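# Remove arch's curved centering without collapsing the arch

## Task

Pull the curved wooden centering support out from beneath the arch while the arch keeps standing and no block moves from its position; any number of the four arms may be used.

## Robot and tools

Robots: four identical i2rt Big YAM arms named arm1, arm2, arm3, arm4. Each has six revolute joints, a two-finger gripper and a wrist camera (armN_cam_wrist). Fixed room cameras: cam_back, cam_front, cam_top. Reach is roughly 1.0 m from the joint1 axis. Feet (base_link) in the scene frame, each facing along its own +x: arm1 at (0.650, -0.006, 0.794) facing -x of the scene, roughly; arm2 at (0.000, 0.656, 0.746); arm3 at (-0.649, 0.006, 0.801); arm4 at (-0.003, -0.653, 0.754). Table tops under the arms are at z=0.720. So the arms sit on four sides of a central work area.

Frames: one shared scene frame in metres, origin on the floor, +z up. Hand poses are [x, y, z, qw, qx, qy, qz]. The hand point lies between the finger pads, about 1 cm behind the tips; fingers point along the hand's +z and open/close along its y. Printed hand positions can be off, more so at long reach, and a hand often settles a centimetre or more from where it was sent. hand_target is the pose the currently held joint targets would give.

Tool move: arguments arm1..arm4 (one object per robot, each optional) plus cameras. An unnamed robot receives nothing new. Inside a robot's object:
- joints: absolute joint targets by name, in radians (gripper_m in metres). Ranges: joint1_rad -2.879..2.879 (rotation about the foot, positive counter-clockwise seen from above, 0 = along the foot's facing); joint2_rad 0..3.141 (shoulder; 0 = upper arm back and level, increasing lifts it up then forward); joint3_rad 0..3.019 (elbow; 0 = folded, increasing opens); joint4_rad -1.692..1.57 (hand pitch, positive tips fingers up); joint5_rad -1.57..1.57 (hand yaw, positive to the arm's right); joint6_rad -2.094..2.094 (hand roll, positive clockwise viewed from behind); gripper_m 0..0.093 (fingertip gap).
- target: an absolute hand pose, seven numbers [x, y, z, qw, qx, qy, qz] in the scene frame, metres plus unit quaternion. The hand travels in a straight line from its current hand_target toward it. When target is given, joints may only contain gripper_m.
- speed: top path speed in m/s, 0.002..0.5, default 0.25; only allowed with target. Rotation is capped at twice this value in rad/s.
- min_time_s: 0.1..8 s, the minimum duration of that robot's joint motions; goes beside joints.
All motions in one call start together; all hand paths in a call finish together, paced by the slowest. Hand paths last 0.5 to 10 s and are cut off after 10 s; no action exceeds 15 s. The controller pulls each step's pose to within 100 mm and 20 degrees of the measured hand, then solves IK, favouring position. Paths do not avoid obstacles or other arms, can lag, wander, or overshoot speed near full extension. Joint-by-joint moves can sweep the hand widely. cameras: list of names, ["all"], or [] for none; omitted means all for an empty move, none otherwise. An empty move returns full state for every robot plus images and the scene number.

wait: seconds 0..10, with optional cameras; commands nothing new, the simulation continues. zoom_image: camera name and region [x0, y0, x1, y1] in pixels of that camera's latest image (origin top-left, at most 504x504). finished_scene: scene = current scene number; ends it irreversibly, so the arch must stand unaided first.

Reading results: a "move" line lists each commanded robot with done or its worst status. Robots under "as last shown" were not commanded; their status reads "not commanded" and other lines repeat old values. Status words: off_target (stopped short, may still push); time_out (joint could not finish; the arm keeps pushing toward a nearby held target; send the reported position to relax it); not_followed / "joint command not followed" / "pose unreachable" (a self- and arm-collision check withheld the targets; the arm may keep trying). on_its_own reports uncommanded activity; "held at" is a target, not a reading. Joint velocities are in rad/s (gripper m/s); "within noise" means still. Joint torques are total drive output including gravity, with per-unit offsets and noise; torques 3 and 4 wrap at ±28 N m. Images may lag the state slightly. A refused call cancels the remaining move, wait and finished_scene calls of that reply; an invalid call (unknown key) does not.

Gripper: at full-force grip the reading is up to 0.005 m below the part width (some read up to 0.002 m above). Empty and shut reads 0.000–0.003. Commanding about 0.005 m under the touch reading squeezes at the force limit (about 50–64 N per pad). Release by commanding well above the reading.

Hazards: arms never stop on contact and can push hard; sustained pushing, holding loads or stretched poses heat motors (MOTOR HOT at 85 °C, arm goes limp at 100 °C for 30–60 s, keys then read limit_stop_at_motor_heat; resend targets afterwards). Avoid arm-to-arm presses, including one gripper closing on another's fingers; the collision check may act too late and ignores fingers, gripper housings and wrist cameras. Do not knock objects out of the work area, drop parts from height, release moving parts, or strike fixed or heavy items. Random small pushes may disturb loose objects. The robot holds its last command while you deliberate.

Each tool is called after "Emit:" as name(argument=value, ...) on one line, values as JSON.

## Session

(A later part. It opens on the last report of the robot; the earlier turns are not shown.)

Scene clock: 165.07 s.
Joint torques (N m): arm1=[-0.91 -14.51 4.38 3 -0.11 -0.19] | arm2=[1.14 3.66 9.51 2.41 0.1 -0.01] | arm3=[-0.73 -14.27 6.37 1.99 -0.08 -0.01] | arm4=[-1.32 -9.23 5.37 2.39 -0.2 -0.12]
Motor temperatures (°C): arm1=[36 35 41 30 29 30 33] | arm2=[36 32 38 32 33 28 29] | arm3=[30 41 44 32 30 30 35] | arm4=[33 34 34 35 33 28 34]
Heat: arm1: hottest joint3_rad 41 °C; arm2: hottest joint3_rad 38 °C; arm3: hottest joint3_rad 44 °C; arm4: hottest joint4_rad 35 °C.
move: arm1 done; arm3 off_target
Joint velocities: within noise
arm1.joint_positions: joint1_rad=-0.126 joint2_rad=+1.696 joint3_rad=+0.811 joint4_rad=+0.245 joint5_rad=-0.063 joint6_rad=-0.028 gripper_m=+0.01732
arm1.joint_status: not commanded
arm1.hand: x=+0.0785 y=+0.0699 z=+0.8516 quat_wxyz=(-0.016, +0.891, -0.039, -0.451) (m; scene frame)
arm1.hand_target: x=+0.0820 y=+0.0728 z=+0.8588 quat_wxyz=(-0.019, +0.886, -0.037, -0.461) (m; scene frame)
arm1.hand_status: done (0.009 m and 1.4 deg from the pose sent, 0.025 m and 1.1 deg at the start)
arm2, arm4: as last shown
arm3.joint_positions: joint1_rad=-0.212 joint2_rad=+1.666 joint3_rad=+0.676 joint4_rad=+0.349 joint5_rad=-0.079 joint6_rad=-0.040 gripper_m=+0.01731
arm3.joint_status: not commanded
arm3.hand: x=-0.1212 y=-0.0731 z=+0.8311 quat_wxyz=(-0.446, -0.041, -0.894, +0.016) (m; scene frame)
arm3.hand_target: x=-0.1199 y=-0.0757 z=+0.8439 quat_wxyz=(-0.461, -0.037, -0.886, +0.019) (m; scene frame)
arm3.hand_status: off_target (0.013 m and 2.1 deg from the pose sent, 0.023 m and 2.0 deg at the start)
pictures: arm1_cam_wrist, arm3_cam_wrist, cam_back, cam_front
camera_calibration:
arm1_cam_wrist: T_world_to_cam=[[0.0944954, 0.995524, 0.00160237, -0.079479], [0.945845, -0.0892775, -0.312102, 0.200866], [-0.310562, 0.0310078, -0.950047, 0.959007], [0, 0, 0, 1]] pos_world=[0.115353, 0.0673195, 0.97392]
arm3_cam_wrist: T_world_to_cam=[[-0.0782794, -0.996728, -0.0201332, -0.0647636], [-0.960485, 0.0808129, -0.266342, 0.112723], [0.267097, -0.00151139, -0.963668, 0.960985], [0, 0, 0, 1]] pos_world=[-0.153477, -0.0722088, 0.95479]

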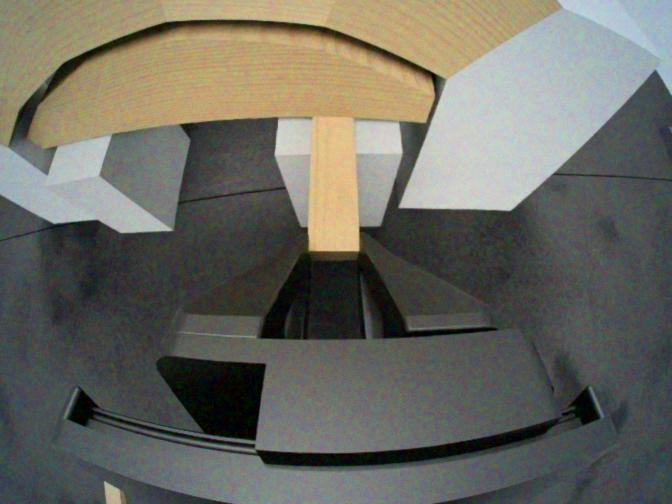

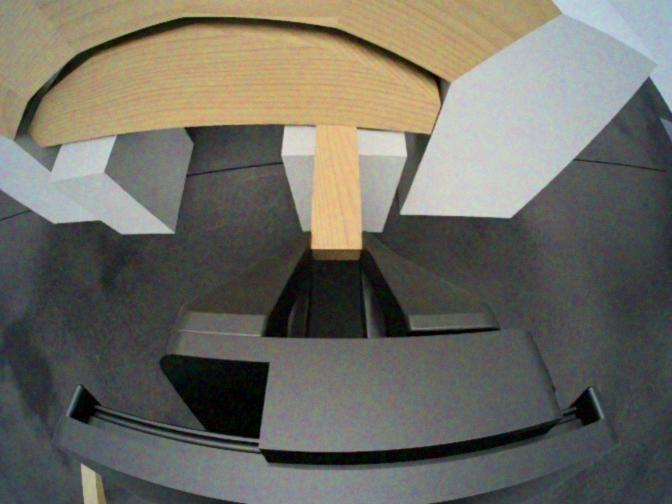

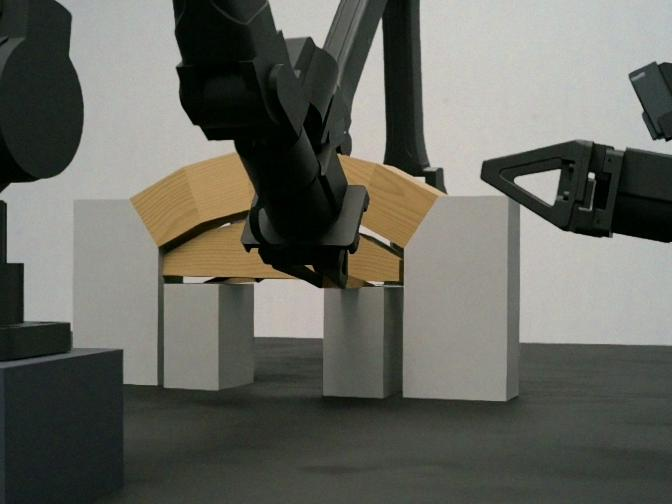

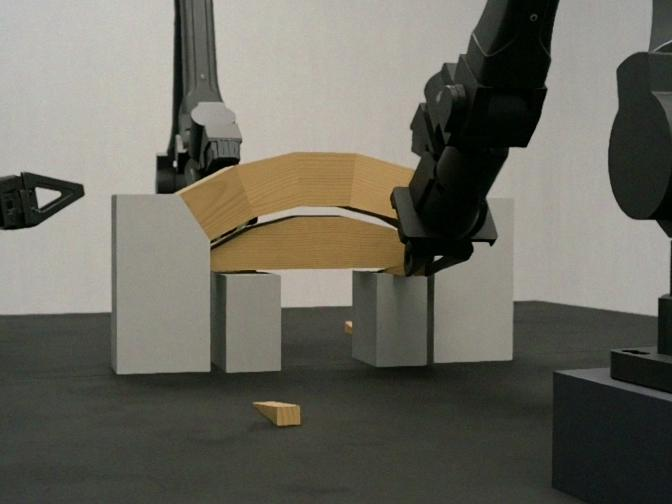

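Emit:
move(arm1={"target": [0.1120, 0.0702, 0.8610, 0.01934, -0.8862, 0.03715, 0.4613], "speed": 0.03}, arm3={"target": [-0.1500, -0.0732, 0.8455, 0.4613, 0.03715, 0.8862, -0.01934], "speed": 0.03}, cameras=["cam_back", "cam_front"])

Emit:
zoom_image(camera="cam_back", region=[140, 190, 440, 310])

Emit:
move(arm1={"target": [0.1500, 0.0672, 0.8650, 0.01934, -0.8862, 0.03715, 0.4613], "speed": 0.04}, arm3={"target": [-0.1880, -0.0702, 0.8490, 0.4613, 0.03715, 0.8862, -0.01934], "speed": 0.04}, cameras=["arm3_cam_wrist", "arm1_cam_wrist", "cam_back", "cam_front"])

Emit:
zoom_image(camera="cam_back", region=[140, 190, 440, 310])

Emit:
zoom_image(camera="cam_front", region=[180, 180, 480, 300])

Scene clock: 167.13 s.
Joint torques (N m): arm1=[-1.32 -13.22 4.37 3.15 -0.18 -0.19] | arm2=[1.2 3.84 9.51 2.39 0.08 -0.02] | arm3=[-1.08 -12.92 6.32 2.07 -0.06 -0.04] | arm4=[-1.08 -9.23 5.27 2.32 -0.16 -0.13]
Motor temperatures (°C): arm1=[36 35 41 30 29 30 33] | arm2=[36 32 38 32 33 28 29] | arm3=[30 41 44 32 30 30 35] | arm4=[33 34 34 35 33 27 34]
Heat: arm1: hottest joint3_rad 41 °C; arm2: hottest joint3_rad 38 °C; arm3: hottest joint3_rad 44 °C; arm4: hottest joint4_rad 35 °C.
move: arm1 off_target; arm3 off_target
Joint velocities: within noise
arm1.joint_positions: joint1_rad=-0.126 joint2_rad=+1.630 joint3_rad=+0.726 joint4_rad=+0.259 joint5_rad=-0.065 joint6_rad=-0.031 gripper_m=+0.01732
arm1.joint_status: not commanded
arm1.hand: x=+0.1092 y=+0.0649 z=+0.8523 quat_wxyz=(-0.015, +0.893, -0.037, -0.449) (m; scene frame)
arm1.hand_target: x=+0.1119 y=+0.0702 z=+0.8609 quat_wxyz=(-0.020, +0.886, -0.037, -0.461) (m; scene frame)
arm1.hand_status: off_target (0.011 m and 1.7 deg from the pose sent, 0.035 m and 1.3 deg at the start)
arm2, arm4: as last shown
arm3.joint_positions: joint1_rad=-0.214 joint2_rad=+1.603 joint3_rad=+0.592 joint4_rad=+0.365 joint5_rad=-0.085 joint6_rad=-0.043 gripper_m=+0.01731
arm3.joint_status: not commanded
arm3.hand: x=-0.1519 y=-0.0678 z=+0.8320 quat_wxyz=(-0.444, -0.039, -0.895, +0.014) (m; scene frame)
arm3.hand_target: x=-0.1499 y=-0.0731 z=+0.8453 quat_wxyz=(-0.461, -0.037, -0.886, +0.020) (m; scene frame)
arm3.hand_status: off_target (0.015 m and 2.3 deg from the pose sent, 0.032 m and 2.1 deg at the start)
pictures: cam_back, cam_front

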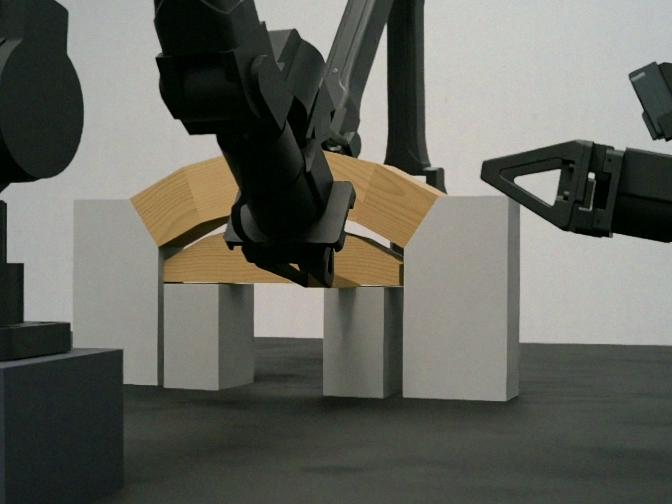

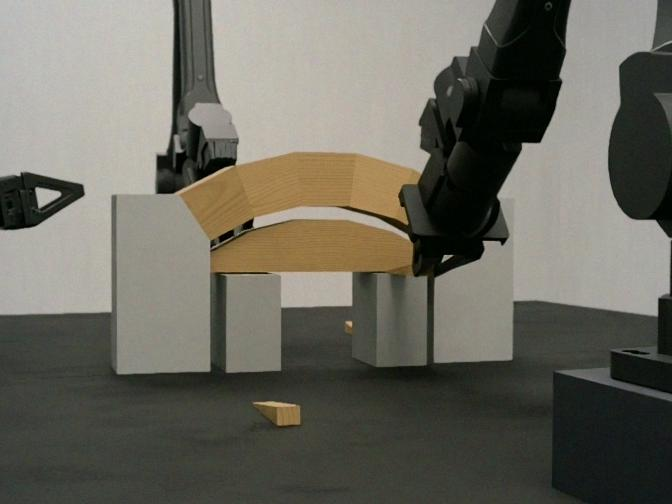

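Scaled by 1.680 from the camera's 672x504 image, which has a finer 960x720 frame.

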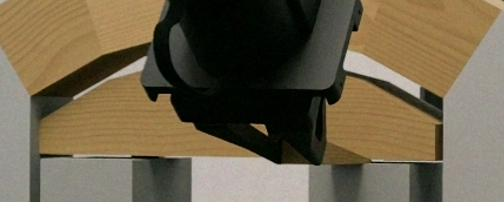

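Scene clock: 168.67 s.
Joint torques (N m): arm1=[-1.55 -11.34 4.49 3.21 -0.15 -0.23] | arm2=[1.26 3.78 9.58 2.47 0.09 -0.01] | arm3=[-1.2 -11.05 6.39 2.02 -0.06 -0.02] | arm4=[-1.08 -9.23 5.29 2.37 -0.17 -0.11]
Motor temperatures (°C): arm1=[36 35 41 30 29 30 33] | arm2=[36 32 38 32 33 28 29] | arm3=[30 41 43 32 30 30 36] | arm4=[33 34 34 35 33 27 34]
Heat: arm1: hottest joint3_rad 41 °C; arm2: hottest joint3_rad 38 °C; arm3: hottest joint3_rad 43 °C; arm4: hottest joint4_rad 35 °C.
move: arm1 off_target; arm3 off_target
Joint velocities: within noise
arm1.joint_positions: joint1_rad=-0.131 joint2_rad=+1.534 joint3_rad=+0.622 joint4_rad=+0.266 joint5_rad=-0.073 joint6_rad=-0.033 gripper_m=+0.01732
arm1.joint_status: not commanded
arm1.hand: x=+0.1477 y=+0.0601 z=+0.8573 quat_wxyz=(-0.013, +0.893, -0.037, -0.449) (m; scene frame)
arm1.hand_target: x=+0.1499 y=+0.0672 z=+0.8649 quat_wxyz=(-0.020, +0.886, -0.037, -0.461) (m; scene frame)
arm1.hand_status: off_target (0.011 m and 1.7 deg from the pose sent, 0.043 m and 1.7 deg at the start)
arm2, arm4: as last shown
arm3.joint_positions: joint1_rad=-0.228 joint2_rad=+1.507 joint3_rad=+0.490 joint4_rad=+0.373 joint5_rad=-0.096 joint6_rad=-0.050 gripper_m=+0.01731
arm3.joint_status: not commanded
arm3.hand: x=-0.1902 y=-0.0653 z=+0.8374 quat_wxyz=(-0.445, -0.039, -0.894, +0.014) (m; scene frame)
arm3.hand_target: x=-0.1879 y=-0.0702 z=+0.8489 quat_wxyz=(-0.461, -0.037, -0.886, +0.019) (m; scene frame)
arm3.hand_status: off_target (0.013 m and 2.2 deg from the pose sent, 0.040 m and 2.3 deg at the start)
pictures: arm1_cam_wrist, arm3_cam_wrist, cam_back, cam_front
camera_calibration:
arm1_cam_wrist: T_world_to_cam=[[0.0884169, 0.996083, -0.000440697, -0.0736312], [0.948076, -0.0842912, -0.306672, 0.131109], [-0.305508, 0.0266971, -0.951815, 0.987331], [0, 0, 0, 1]] pos_world=[0.183846, 0.0580353, 0.979931]
arm3_cam_wrist: T_world_to_cam=[[-0.0743658, -0.996973, -0.0226833, -0.0594416], [-0.96117, 0.0777197, -0.264786, 0.0459161], [0.265748, 0.00211142, -0.96404, 0.985825], [0, 0, 0, 1]] pos_world=[-0.222268, -0.0649118, 0.961185]

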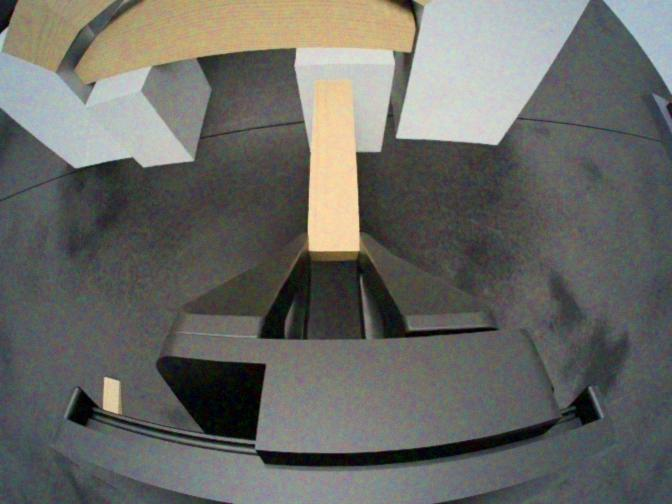

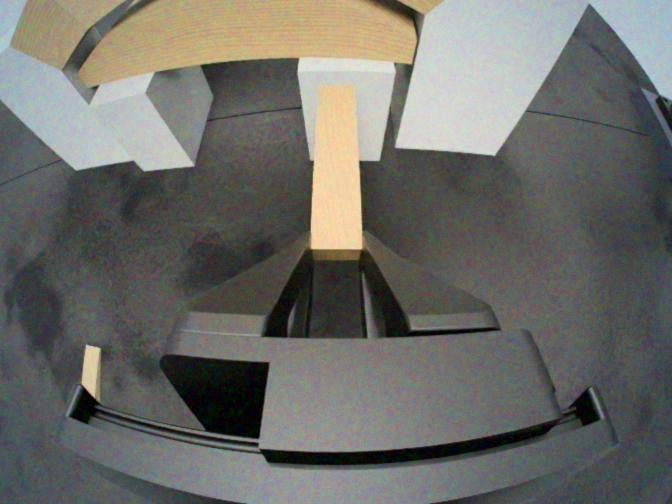

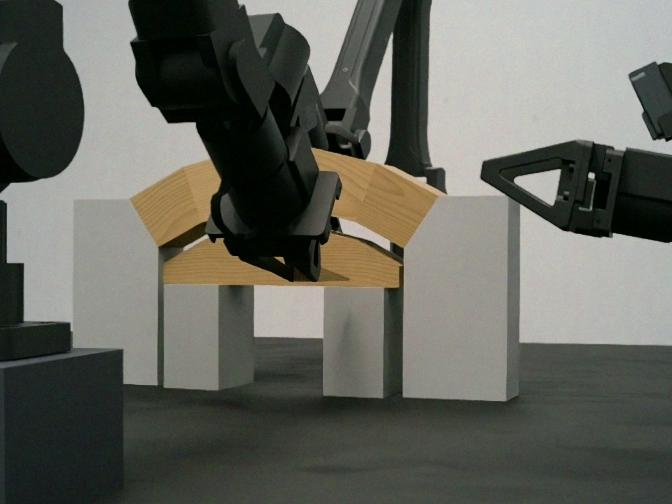

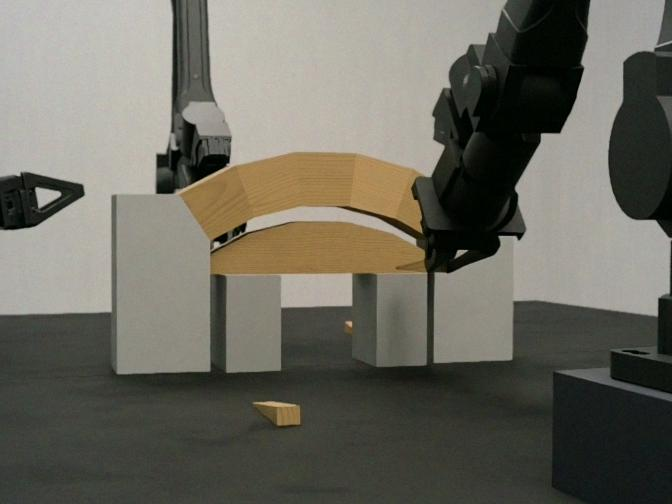

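Scaled by 1.680 from the camera's 672x504 image, which has a finer 960x720 frame.

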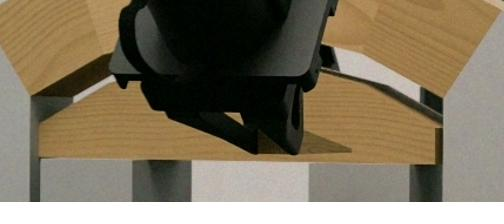

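Scaled by 1.680 from the camera's 672x504 image, which has a finer 960x720 frame.

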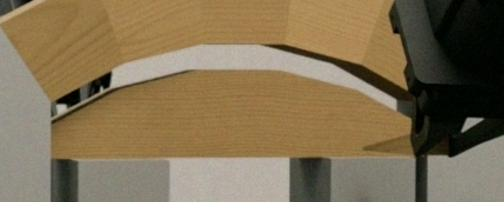

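Emit:
move(arm1={"target": [0.31, 0.065, 0.780, 0.01934, -0.8862, 0.03715, 0.4613], "speed": 0.12}, arm3={"target": [-0.31, -0.065, 0.765, 0.4613, 0.03715, 0.8862, -0.01934], "speed": 0.12}, cameras=[])

Emit:
move(arm1={"target": [0.31, 0.065, 0.740, 0.01934, -0.8862, 0.03715, 0.4613], "speed": 0.04}, arm3={"target": [-0.31, -0.065, 0.727, 0.4613, 0.03715, 0.8862, -0.01934], "speed": 0.04}, cameras=["arm1_cam_wrist", "arm3_cam_wrist", "cam_front", "cam_back"])

Emit:
zoom_image(camera="cam_front", region=[400, 330, 540, 440])

Emit:
zoom_image(camera="cam_back", region=[100, 340, 300, 500])

Scene clock: 174.50 s.
Joint torques (N m): arm1=[-1.49 -3.72 1.35 3.15 -0.21 -0.22] | arm2=[1.14 3.6 9.51 2.44 0.1 -0.02] | arm3=[-1.08 -5.95 0.92 2.09 -0.1 -0.04] | arm4=[-1.38 -9.23 5.23 2.32 -0.16 -0.13]
Motor temperatures (°C): arm1=[36 36 41 30 29 30 33] | arm2=[36 32 38 32 33 28 28] | arm3=[30 41 43 32 29 30 36] | arm4=[33 34 34 35 33 27 34]
Heat: arm1: hottest joint3_rad 41 °C; arm2: hottest joint3_rad 38 °C; arm3: hottest joint3_rad 43 °C; arm4: hottest joint4_rad 35 °C.
move: arm1 done; arm3 done
Joint velocities: within noise
arm1.joint_positions: joint1_rad=-0.249 joint2_rad=+1.580 joint3_rad=+0.161 joint4_rad=+0.796 joint5_rad=-0.169 joint6_rad=-0.102 gripper_m=+0.01732
arm1.joint_status: not commanded
arm1.hand: x=+0.3050 y=+0.0612 z=+0.7840 quat_wxyz=(-0.015, +0.886, -0.036, -0.463) (m; scene frame)
arm1.hand_target: x=+0.3100 y=+0.0649 z=+0.7801 quat_wxyz=(-0.019, +0.886, -0.037, -0.461) (m; scene frame)
arm1.hand_status: done (0.007 m and 0.5 deg from the pose sent, 0.180 m and 1.7 deg at the start)
arm2, arm4: as last shown
arm3.joint_positions: joint1_rad=-0.318 joint2_rad=+1.744 joint3_rad=+0.155 joint4_rad=+0.974 joint5_rad=-0.170 joint6_rad=-0.102 gripper_m=+0.01731
arm3.joint_status: not commanded
arm3.hand: x=-0.3075 y=-0.0624 z=+0.7669 quat_wxyz=(-0.461, -0.038, -0.887, +0.016) (m; scene frame)
arm3.hand_target: x=-0.3101 y=-0.0649 z=+0.7651 quat_wxyz=(-0.461, -0.037, -0.886, +0.019) (m; scene frame)
arm3.hand_status: done (0.004 m and 0.4 deg from the pose sent, 0.140 m and 2.2 deg at the start)
pictures: none
No camera images: "cameras" was empty.

Scene clock: 176.27 s.
Joint torques (N m): arm1=[-1.55 -5.19 0.36 3.18 -0.18 -0.21] | arm2=[1.26 3.9 9.57 2.5 0.09 -0.02] | arm3=[-0.91 -7.36 -0.66 2.06 -0.04 -0.03] | arm4=[-1.32 -9.17 5.19 2.33 -0.2 -0.15]
Motor temperatures (°C): arm1=[36 35 40 30 29 30 33] | arm2=[36 32 38 32 33 28 28] | arm3=[30 41 42 32 29 30 36] | arm4=[33 34 34 35 32 27 34]
Heat: arm1: hottest joint3_rad 40 °C; arm2: hottest joint3_rad 38 °C; arm3: hottest joint3_rad 42 °C; arm4: hottest joint4_rad 35 °C.
move: arm1 done; arm3 done
Joint velocities: within noise
arm1.joint_positions: joint1_rad=-0.249 joint2_rad=+1.893 joint3_rad=+0.161 joint4_rad=+1.093 joint5_rad=-0.169 joint6_rad=-0.103 gripper_m=+0.01732
arm1.joint_status: not commanded
arm1.hand: x=+0.3130 y=+0.0593 z=+0.7410 quat_wxyz=(-0.014, +0.889, -0.036, -0.456) (m; scene frame)
arm1.hand_target: x=+0.3101 y=+0.0650 z=+0.7400 quat_wxyz=(-0.019, +0.886, -0.037, -0.461) (m; scene frame)
arm1.hand_status: done (0.006 m and 0.9 deg from the pose sent, 0.045 m and 0.6 deg at the start)
arm2.joint_positions: joint1_rad=-0.491 joint2_rad=+0.571 joint3_rad=+1.396 joint4_rad=-1.145 joint5_rad=+0.158 joint6_rad=+0.378 gripper_m=+0.09396
arm2.joint_status: not commanded
arm2.hand: x=-0.1424 y=+0.4717 z=+1.3418 quat_wxyz=(-0.330, -0.780, -0.216, +0.486) (m; scene frame)
arm2.hand_target: x=-0.1404 y=+0.4751 z=+1.3501 quat_wxyz=(-0.336, -0.774, -0.213, +0.492) (m; scene frame)
arm2.hand_status: not commanded
arm3.joint_positions: joint1_rad=-0.318 joint2_rad=+2.032 joint3_rad=+0.176 joint4_rad=+1.231 joint5_rad=-0.170 joint6_rad=-0.102 gripper_m=+0.01731
arm3.joint_status: not commanded
arm3.hand: x=-0.3120 y=-0.0614 z=+0.7280 quat_wxyz=(-0.457, -0.038, -0.889, +0.015) (m; scene frame)
arm3.hand_target: x=-0.3100 y=-0.0650 z=+0.7271 quat_wxyz=(-0.461, -0.037, -0.886, +0.019) (m; scene frame)
arm3.hand_status: done (0.004 m and 0.8 deg from the pose sent, 0.040 m and 0.4 deg at the start)
arm4.joint_positions: joint1_rad=+0.815 joint2_rad=+1.792 joint3_rad=+0.488 joint4_rad=+1.551 joint5_rad=+0.790 joint6_rad=-0.164 gripper_m=+0.09396
arm4.joint_status: not commanded
arm4.hand: x=-0.2540 y=-0.2445 z=+0.9181 quat_wxyz=(-0.542, +0.454, -0.452, -0.544) (m; scene frame)
arm4.hand_target: x=-0.2600 y=-0.2400 z=+0.9205 quat_wxyz=(-0.545, +0.450, -0.448, -0.548) (m; scene frame)
arm4.hand_status: not commanded
pictures: arm1_cam_wrist, arm3_cam_wrist, cam_back, cam_front
camera_calibration:
arm1_cam_wrist: T_world_to_cam=[[0.0882748, 0.996096, -0.000666999, -0.0873258], [0.943019, -0.0837867, -0.322016, -0.0483859], [-0.320815, 0.0277969, -0.946734, 0.928076], [0, 0, 0, 1]] pos_world=[0.351079, 0.0571331, 0.863002]
arm3_cam_wrist: T_world_to_cam=[[-0.0733092, -0.997097, -0.0205593, -0.0682879], [-0.954058, 0.0761201, -0.289793, -0.0801204], [0.290517, -0.00162973, -0.956869, 0.914901], [0, 0, 0, 1]] pos_world=[-0.34724, -0.0604999, 0.850818]

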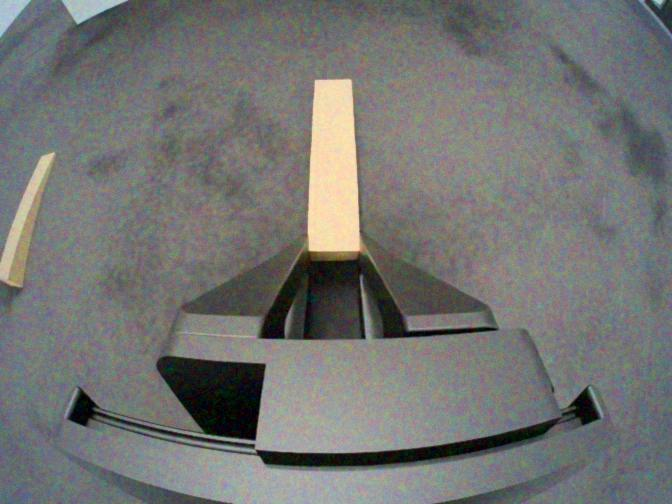

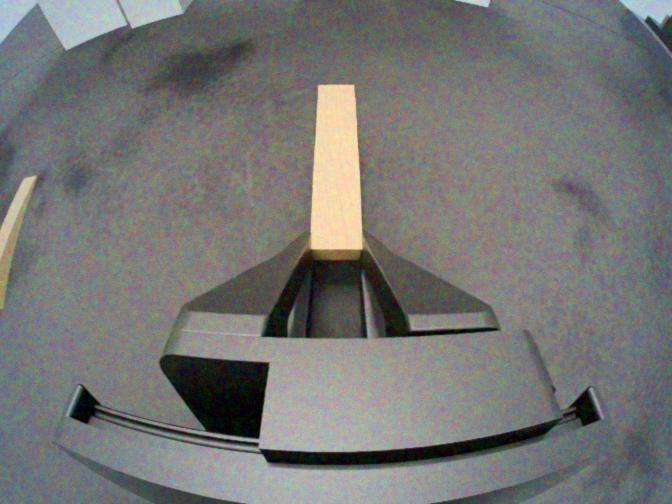

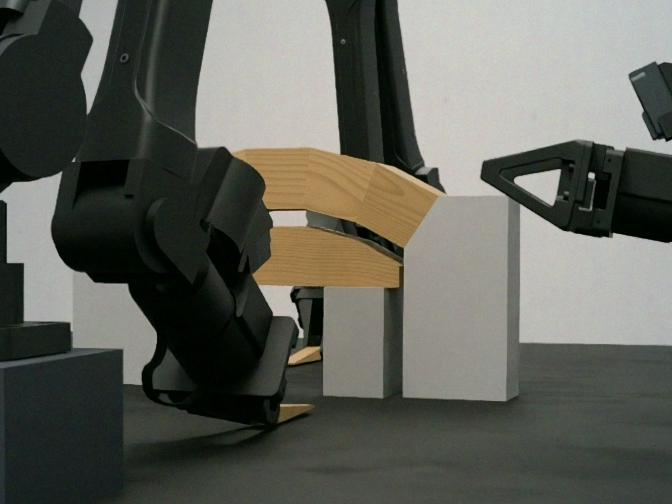

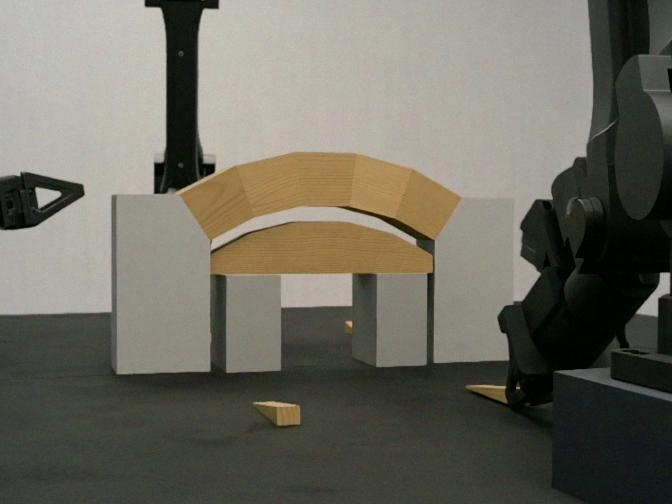

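Scaled by 3.600 from the camera's 672x504 image, which has a finer 960x720 frame.

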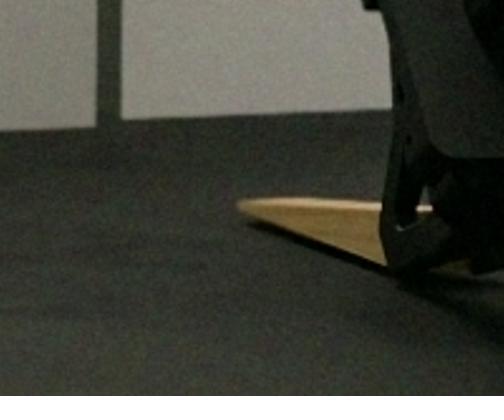

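Scaled by 2.520 from the camera's 672x504 image, which has a finer 960x720 frame.

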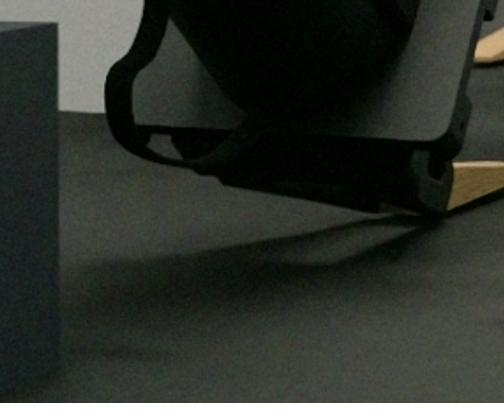

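Emit:
move(arm1={"joints": {"gripper_m": 0.026}}, arm3={"joints": {"gripper_m": 0.026}}, cameras=[])

Emit:
move(arm1={"target": [0.35, 0.062, 0.87, 0.01934, -0.8862, 0.03715, 0.4613], "speed": 0.1}, arm3={"target": [-0.35, -0.062, 0.86, 0.4613, 0.03715, 0.8862, -0.01934], "speed": 0.1}, cameras=["arm1_cam_wrist", "arm3_cam_wrist", "cam_front", "cam_back", "cam_top"])

Emit:
zoom_image(camera="cam_back", region=[60, 140, 460, 410])

Emit:
zoom_image(camera="cam_top", region=[80, 200, 560, 480])

Scene clock: 177.07 s.
Joint torques (N m): arm1=[-1.55 -5.19 0.38 3.23 -0.19 -0.21] | arm2=[1.26 3.6 9.51 2.47 0.11 -0.01] | arm3=[-1.03 -7.24 -0.66 2.1 -0.06 -0.03] | arm4=[-1.32 -8.94 5.24 2.47 -0.17 -0.13]
Motor temperatures (°C): arm1=[36 35 40 30 29 30 33] | arm2=[36 32 38 32 33 28 28] | arm3=[30 41 42 32 29 30 36] | arm4=[33 34 34 35 32 27 34]
Heat: arm1: hottest joint3_rad 40 °C; arm2: hottest joint3_rad 38 °C; arm3: hottest joint3_rad 42 °C; arm4: hottest joint4_rad 35 °C.
move: arm1 done; arm3 done
Joint velocities: within noise
arm1.joint_positions: joint1_rad=-0.249 joint2_rad=+1.893 joint3_rad=+0.161 joint4_rad=+1.094 joint5_rad=-0.169 joint6_rad=-0.103 gripper_m=+0.02583
arm1.joint_status: all done
arm1.hand: x=+0.3128 y=+0.0594 z=+0.7412 quat_wxyz=(-0.014, +0.889, -0.036, -0.456) (m; scene frame)
arm1.hand_target: x=+0.3101 y=+0.0650 z=+0.7400 quat_wxyz=(-0.019, +0.886, -0.037, -0.461) (m; scene frame)
arm1.hand_status: not commanded
arm2, arm4: as last shown
arm3.joint_positions: joint1_rad=-0.318 joint2_rad=+2.032 joint3_rad=+0.176 joint4_rad=+1.232 joint5_rad=-0.170 joint6_rad=-0.102 gripper_m=+0.02585
arm3.joint_status: all done
arm3.hand: x=-0.3119 y=-0.0614 z=+0.7281 quat_wxyz=(-0.457, -0.038, -0.888, +0.015) (m; scene frame)
arm3.hand_target: x=-0.3100 y=-0.0650 z=+0.7271 quat_wxyz=(-0.461, -0.037, -0.886, +0.019) (m; scene frame)
arm3.hand_status: not commanded
pictures: none
No camera images: "cameras" was empty.

Scene clock: 179.50 s.
Joint torques (N m): arm1=[-1.38 0.03 10.02 1.33 -0.17 -0.19] | arm2=[1.26 3.78 9.47 2.44 0.11 -0.01] | arm3=[-0.85 -1.32 12.66 0.75 0.03 -0.02] | arm4=[-1.32 -9.05 5.22 2.45 -0.17 -0.12]
Motor temperatures (°C): arm1=[36 35 40 30 29 30 33] | arm2=[36 32 38 32 33 28 28] | arm3=[30 41 42 32 29 30 36] | arm4=[33 34 34 35 32 27 33]
Heat: arm1: hottest joint3_rad 40 °C; arm2: hottest joint3_rad 38 °C; arm3: hottest joint3_rad 42 °C; arm4: hottest joint4_rad 35 °C.
move: arm1 off_target; arm3 off_target
Joint velocities: within noise
arm1.joint_positions: joint1_rad=-0.304 joint2_rad=+0.797 joint3_rad=+0.097 joint4_rad=+0.023 joint5_rad=-0.215 joint6_rad=-0.135 gripper_m=+0.02591
arm1.joint_status: not commanded
arm1.hand: x=+0.3662 y=+0.0519 z=+0.8459 quat_wxyz=(-0.009, +0.896, -0.039, -0.442) (m; scene frame)
arm1.hand_target: x=+0.3510 y=+0.0616 z=+0.8703 quat_wxyz=(-0.020, +0.886, -0.037, -0.462) (m; scene frame)
arm1.hand_status: off_target (0.031 m and 2.7 deg from the pose sent, 0.134 m and 0.9 deg at the start)
arm2, arm4: as last shown
arm3.joint_positions: joint1_rad=-0.376 joint2_rad=+0.853 joint3_rad=+0.064 joint4_rad=+0.121 joint5_rad=-0.220 joint6_rad=-0.135 gripper_m=+0.02594
arm3.joint_status: not commanded
arm3.hand: x=-0.3680 y=-0.0528 z=+0.8377 quat_wxyz=(-0.441, -0.041, -0.896, +0.009) (m; scene frame)
arm3.hand_target: x=-0.3512 y=-0.0616 z=+0.8606 quat_wxyz=(-0.462, -0.037, -0.886, +0.020) (m; scene frame)
arm3.hand_status: off_target (0.030 m and 2.9 deg from the pose sent, 0.137 m and 0.8 deg at the start)
pictures: arm1_cam_wrist, arm3_cam_wrist, cam_back, cam_front, cam_top
camera_calibration:
arm1_cam_wrist: T_world_to_cam=[[0.0878307, 0.996085, -0.0100291, -0.0764271], [0.952423, -0.0869221, -0.29212, -0.0940564], [-0.291848, 0.0161052, -0.956329, 1.04274], [0, 0, 0, 1]] pos_world=[0.400617, 0.0511588, 0.968963]
arm3_cam_wrist: T_world_to_cam=[[-0.0733506, -0.996765, -0.0328529, -0.0512432], [-0.963358, 0.079337, -0.256215, -0.133766], [0.257993, 0.0128556, -0.966061, 1.03267], [0, 0, 0, 1]] pos_world=[-0.399044, -0.0537403, 0.961662]

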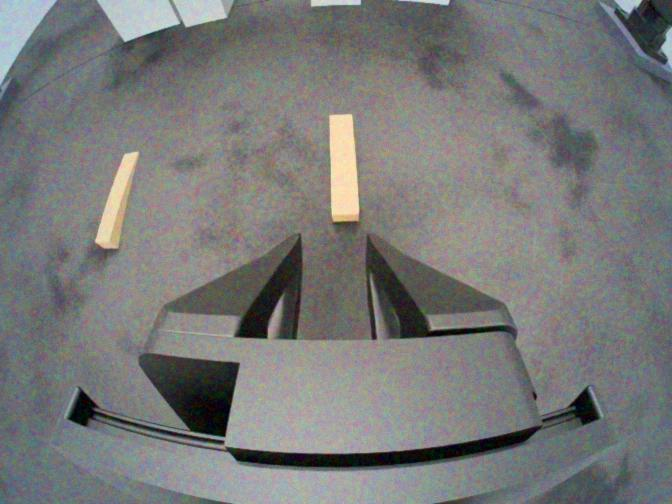

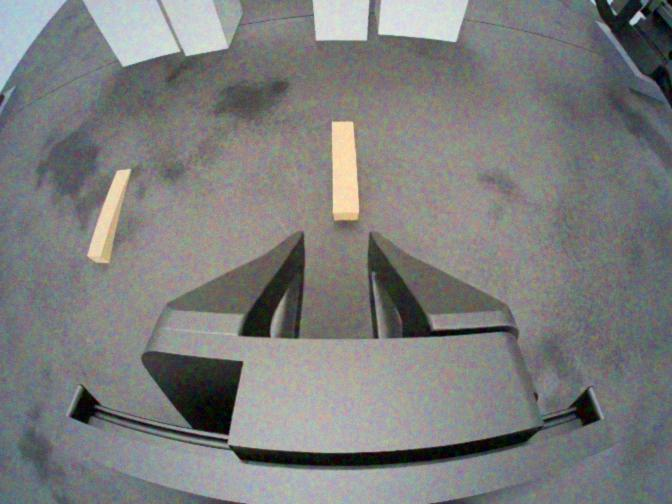

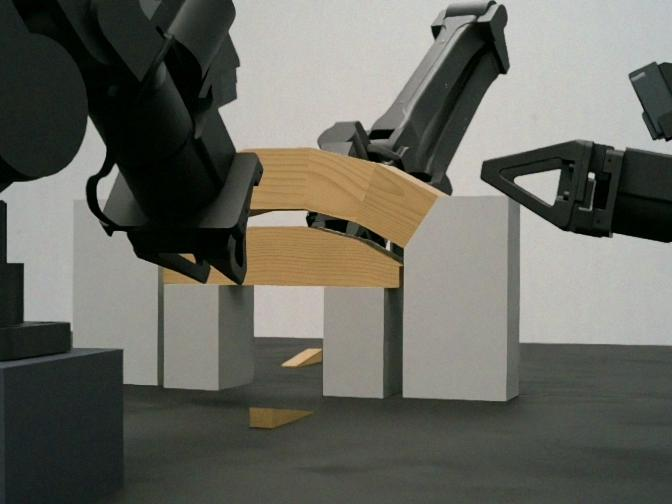

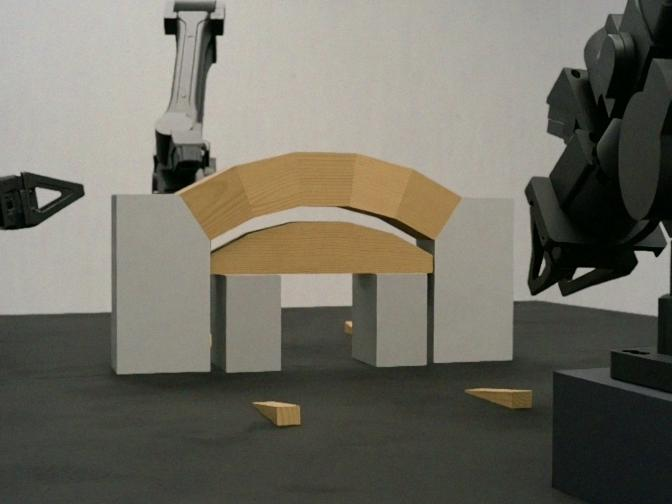

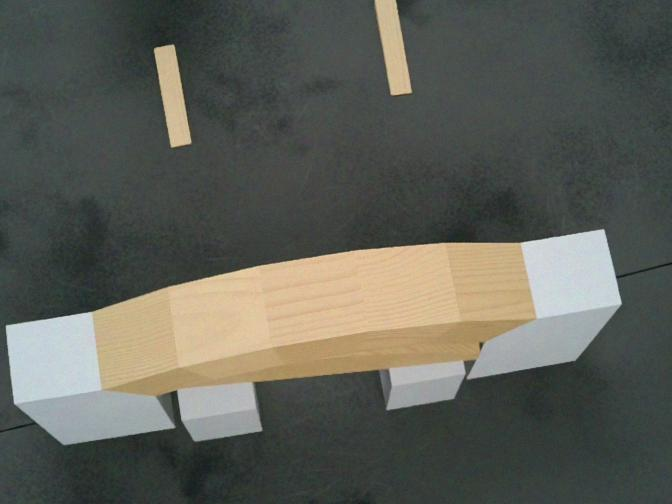

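Scaled by 1.260 from the camera's 672x504 image, which has a finer 960x720 frame.

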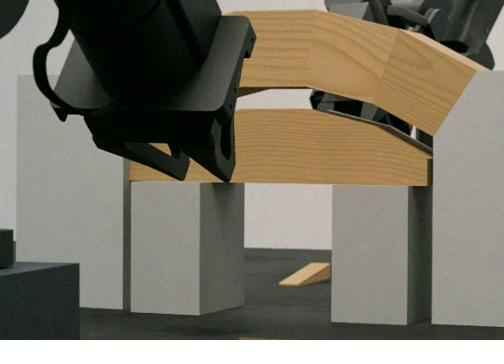

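Scaled by 1.050 from the camera's 672x504 image, which has a finer 960x720 frame.

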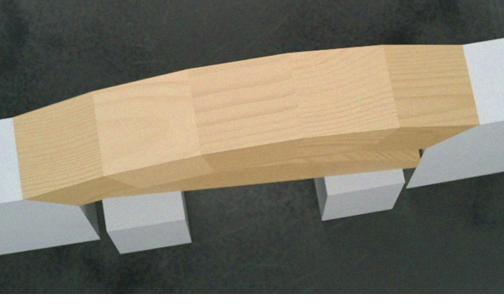

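Emit:
move(arm3={"target": [-0.19, 0.014, 0.88, 0.4788, -0.4788, 0.5204, -0.5204], "speed": 0.2, "joints": {"gripper_m": 0.070}}, cameras=["arm3_cam_wrist", "cam_back", "cam_front", "arm4_cam_wrist", "cam_top"])

Scene clock: 186.33 s.
Joint torques (N m): arm1=[-1.61 -0.21 9.99 1.37 -0.18 -0.22] | arm2=[1.26 3.78 9.55 2.44 0.08 -0.04] | arm3=[-0.03 -8.35 3.15 2.28 -0.01 0.05] | arm4=[-1.26 -9.64 5.29 2.43 -0.16 -0.11]
Motor temperatures (°C): arm1=[36 35 41 30 29 30 33] | arm2=[36 32 38 32 33 28 28] | arm3=[30 40 42 32 29 30 35] | arm4=[33 34 34 35 32 27 33]
Heat: arm1: hottest joint3_rad 41 °C; arm2: hottest joint3_rad 38 °C; arm3: hottest joint3_rad 42 °C; arm4: hottest joint4_rad 35 °C.
move: arm3 done
Joint velocities: within noise
arm1.joint_positions: joint1_rad=-0.304 joint2_rad=+0.797 joint3_rad=+0.097 joint4_rad=+0.022 joint5_rad=-0.215 joint6_rad=-0.136 gripper_m=+0.02591
arm1.joint_status: not commanded
arm1.hand: x=+0.3662 y=+0.0518 z=+0.8458 quat_wxyz=(-0.009, +0.896, -0.038, -0.442) (m; scene frame)
arm1.hand_target: x=+0.3510 y=+0.0616 z=+0.8702 quat_wxyz=(-0.020, +0.886, -0.037, -0.461) (m; scene frame)
arm1.hand_status: not commanded
arm2, arm4: as last shown
arm3.joint_positions: joint1_rad=+0.038 joint2_rad=+1.883 joint3_rad=+0.322 joint4_rad=+1.535 joint5_rad=+0.167 joint6_rad=-1.551 gripper_m=+0.06991
arm3.joint_status: all done
arm3.hand: x=-0.1954 y=+0.0117 z=+0.8793 quat_wxyz=(-0.471, +0.482, -0.532, +0.512) (m; scene frame)
arm3.hand_target: x=-0.1900 y=+0.0139 z=+0.8802 quat_wxyz=(-0.475, +0.482, -0.524, +0.517) (m; scene frame)
arm3.hand_status: done (0.006 m and 1.9 deg from the pose sent, 0.195 m and 97.0 deg at the start; a joint's target at an end of its range on 30 of 152 steps)
pictures: arm3_cam_wrist, arm4_cam_wrist, cam_back, cam_front, cam_top
camera_calibration:
arm3_cam_wrist: T_world_to_cam=[[0.0445821, -0.0168161, 0.998864, -0.868513], [-0.678325, -0.734544, 0.0179094, -0.137807], [0.733408, -0.678353, -0.0441543, 0.31789], [0, 0, 0, 1]] pos_world=[-0.287901, 0.0998109, 0.884031]
arm4_cam_wrist: T_world_to_cam=[[0.999931, -0.00474727, 0.0107024, 0.240912], [0.00758387, -0.433786, -0.900984, 0.726118], [0.00891975, 0.901003, -0.433721, 0.748359], [0, 0, 0, 1]] pos_world=[-0.253077, -0.35815, 0.976221]

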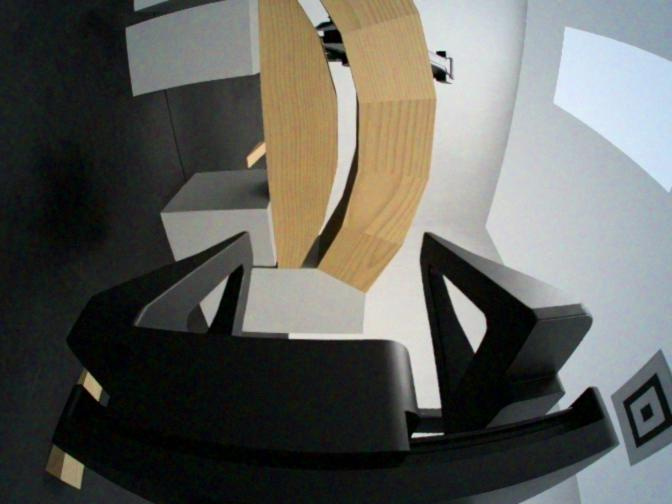

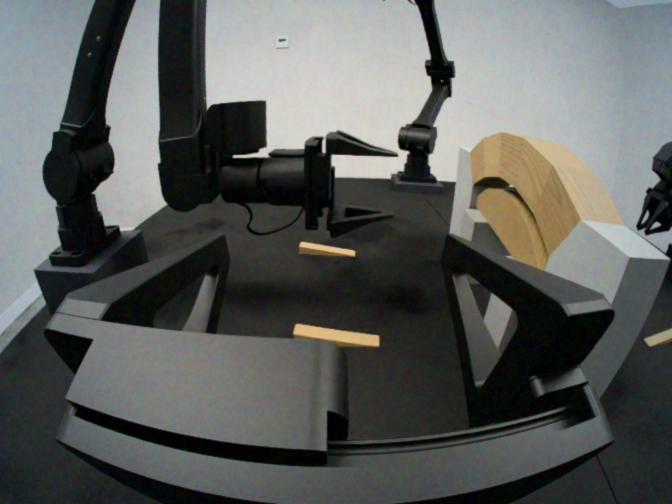

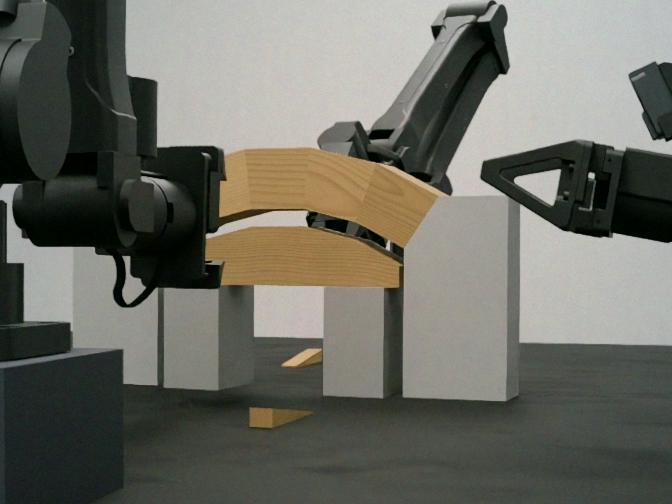

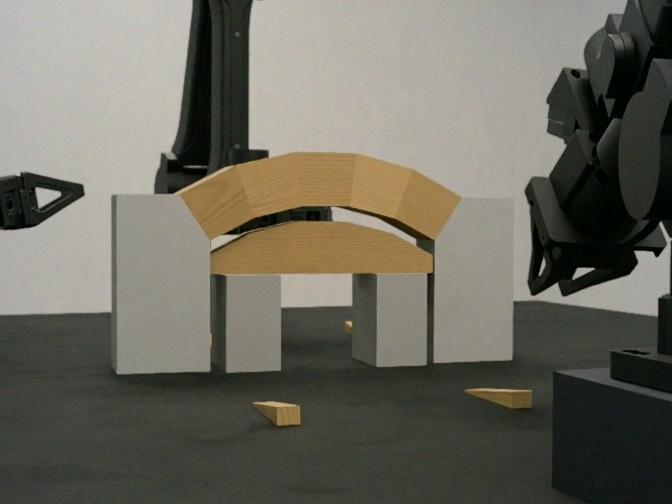

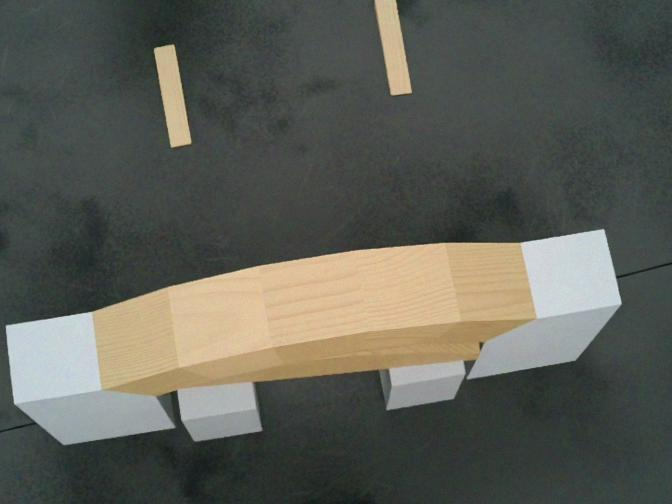

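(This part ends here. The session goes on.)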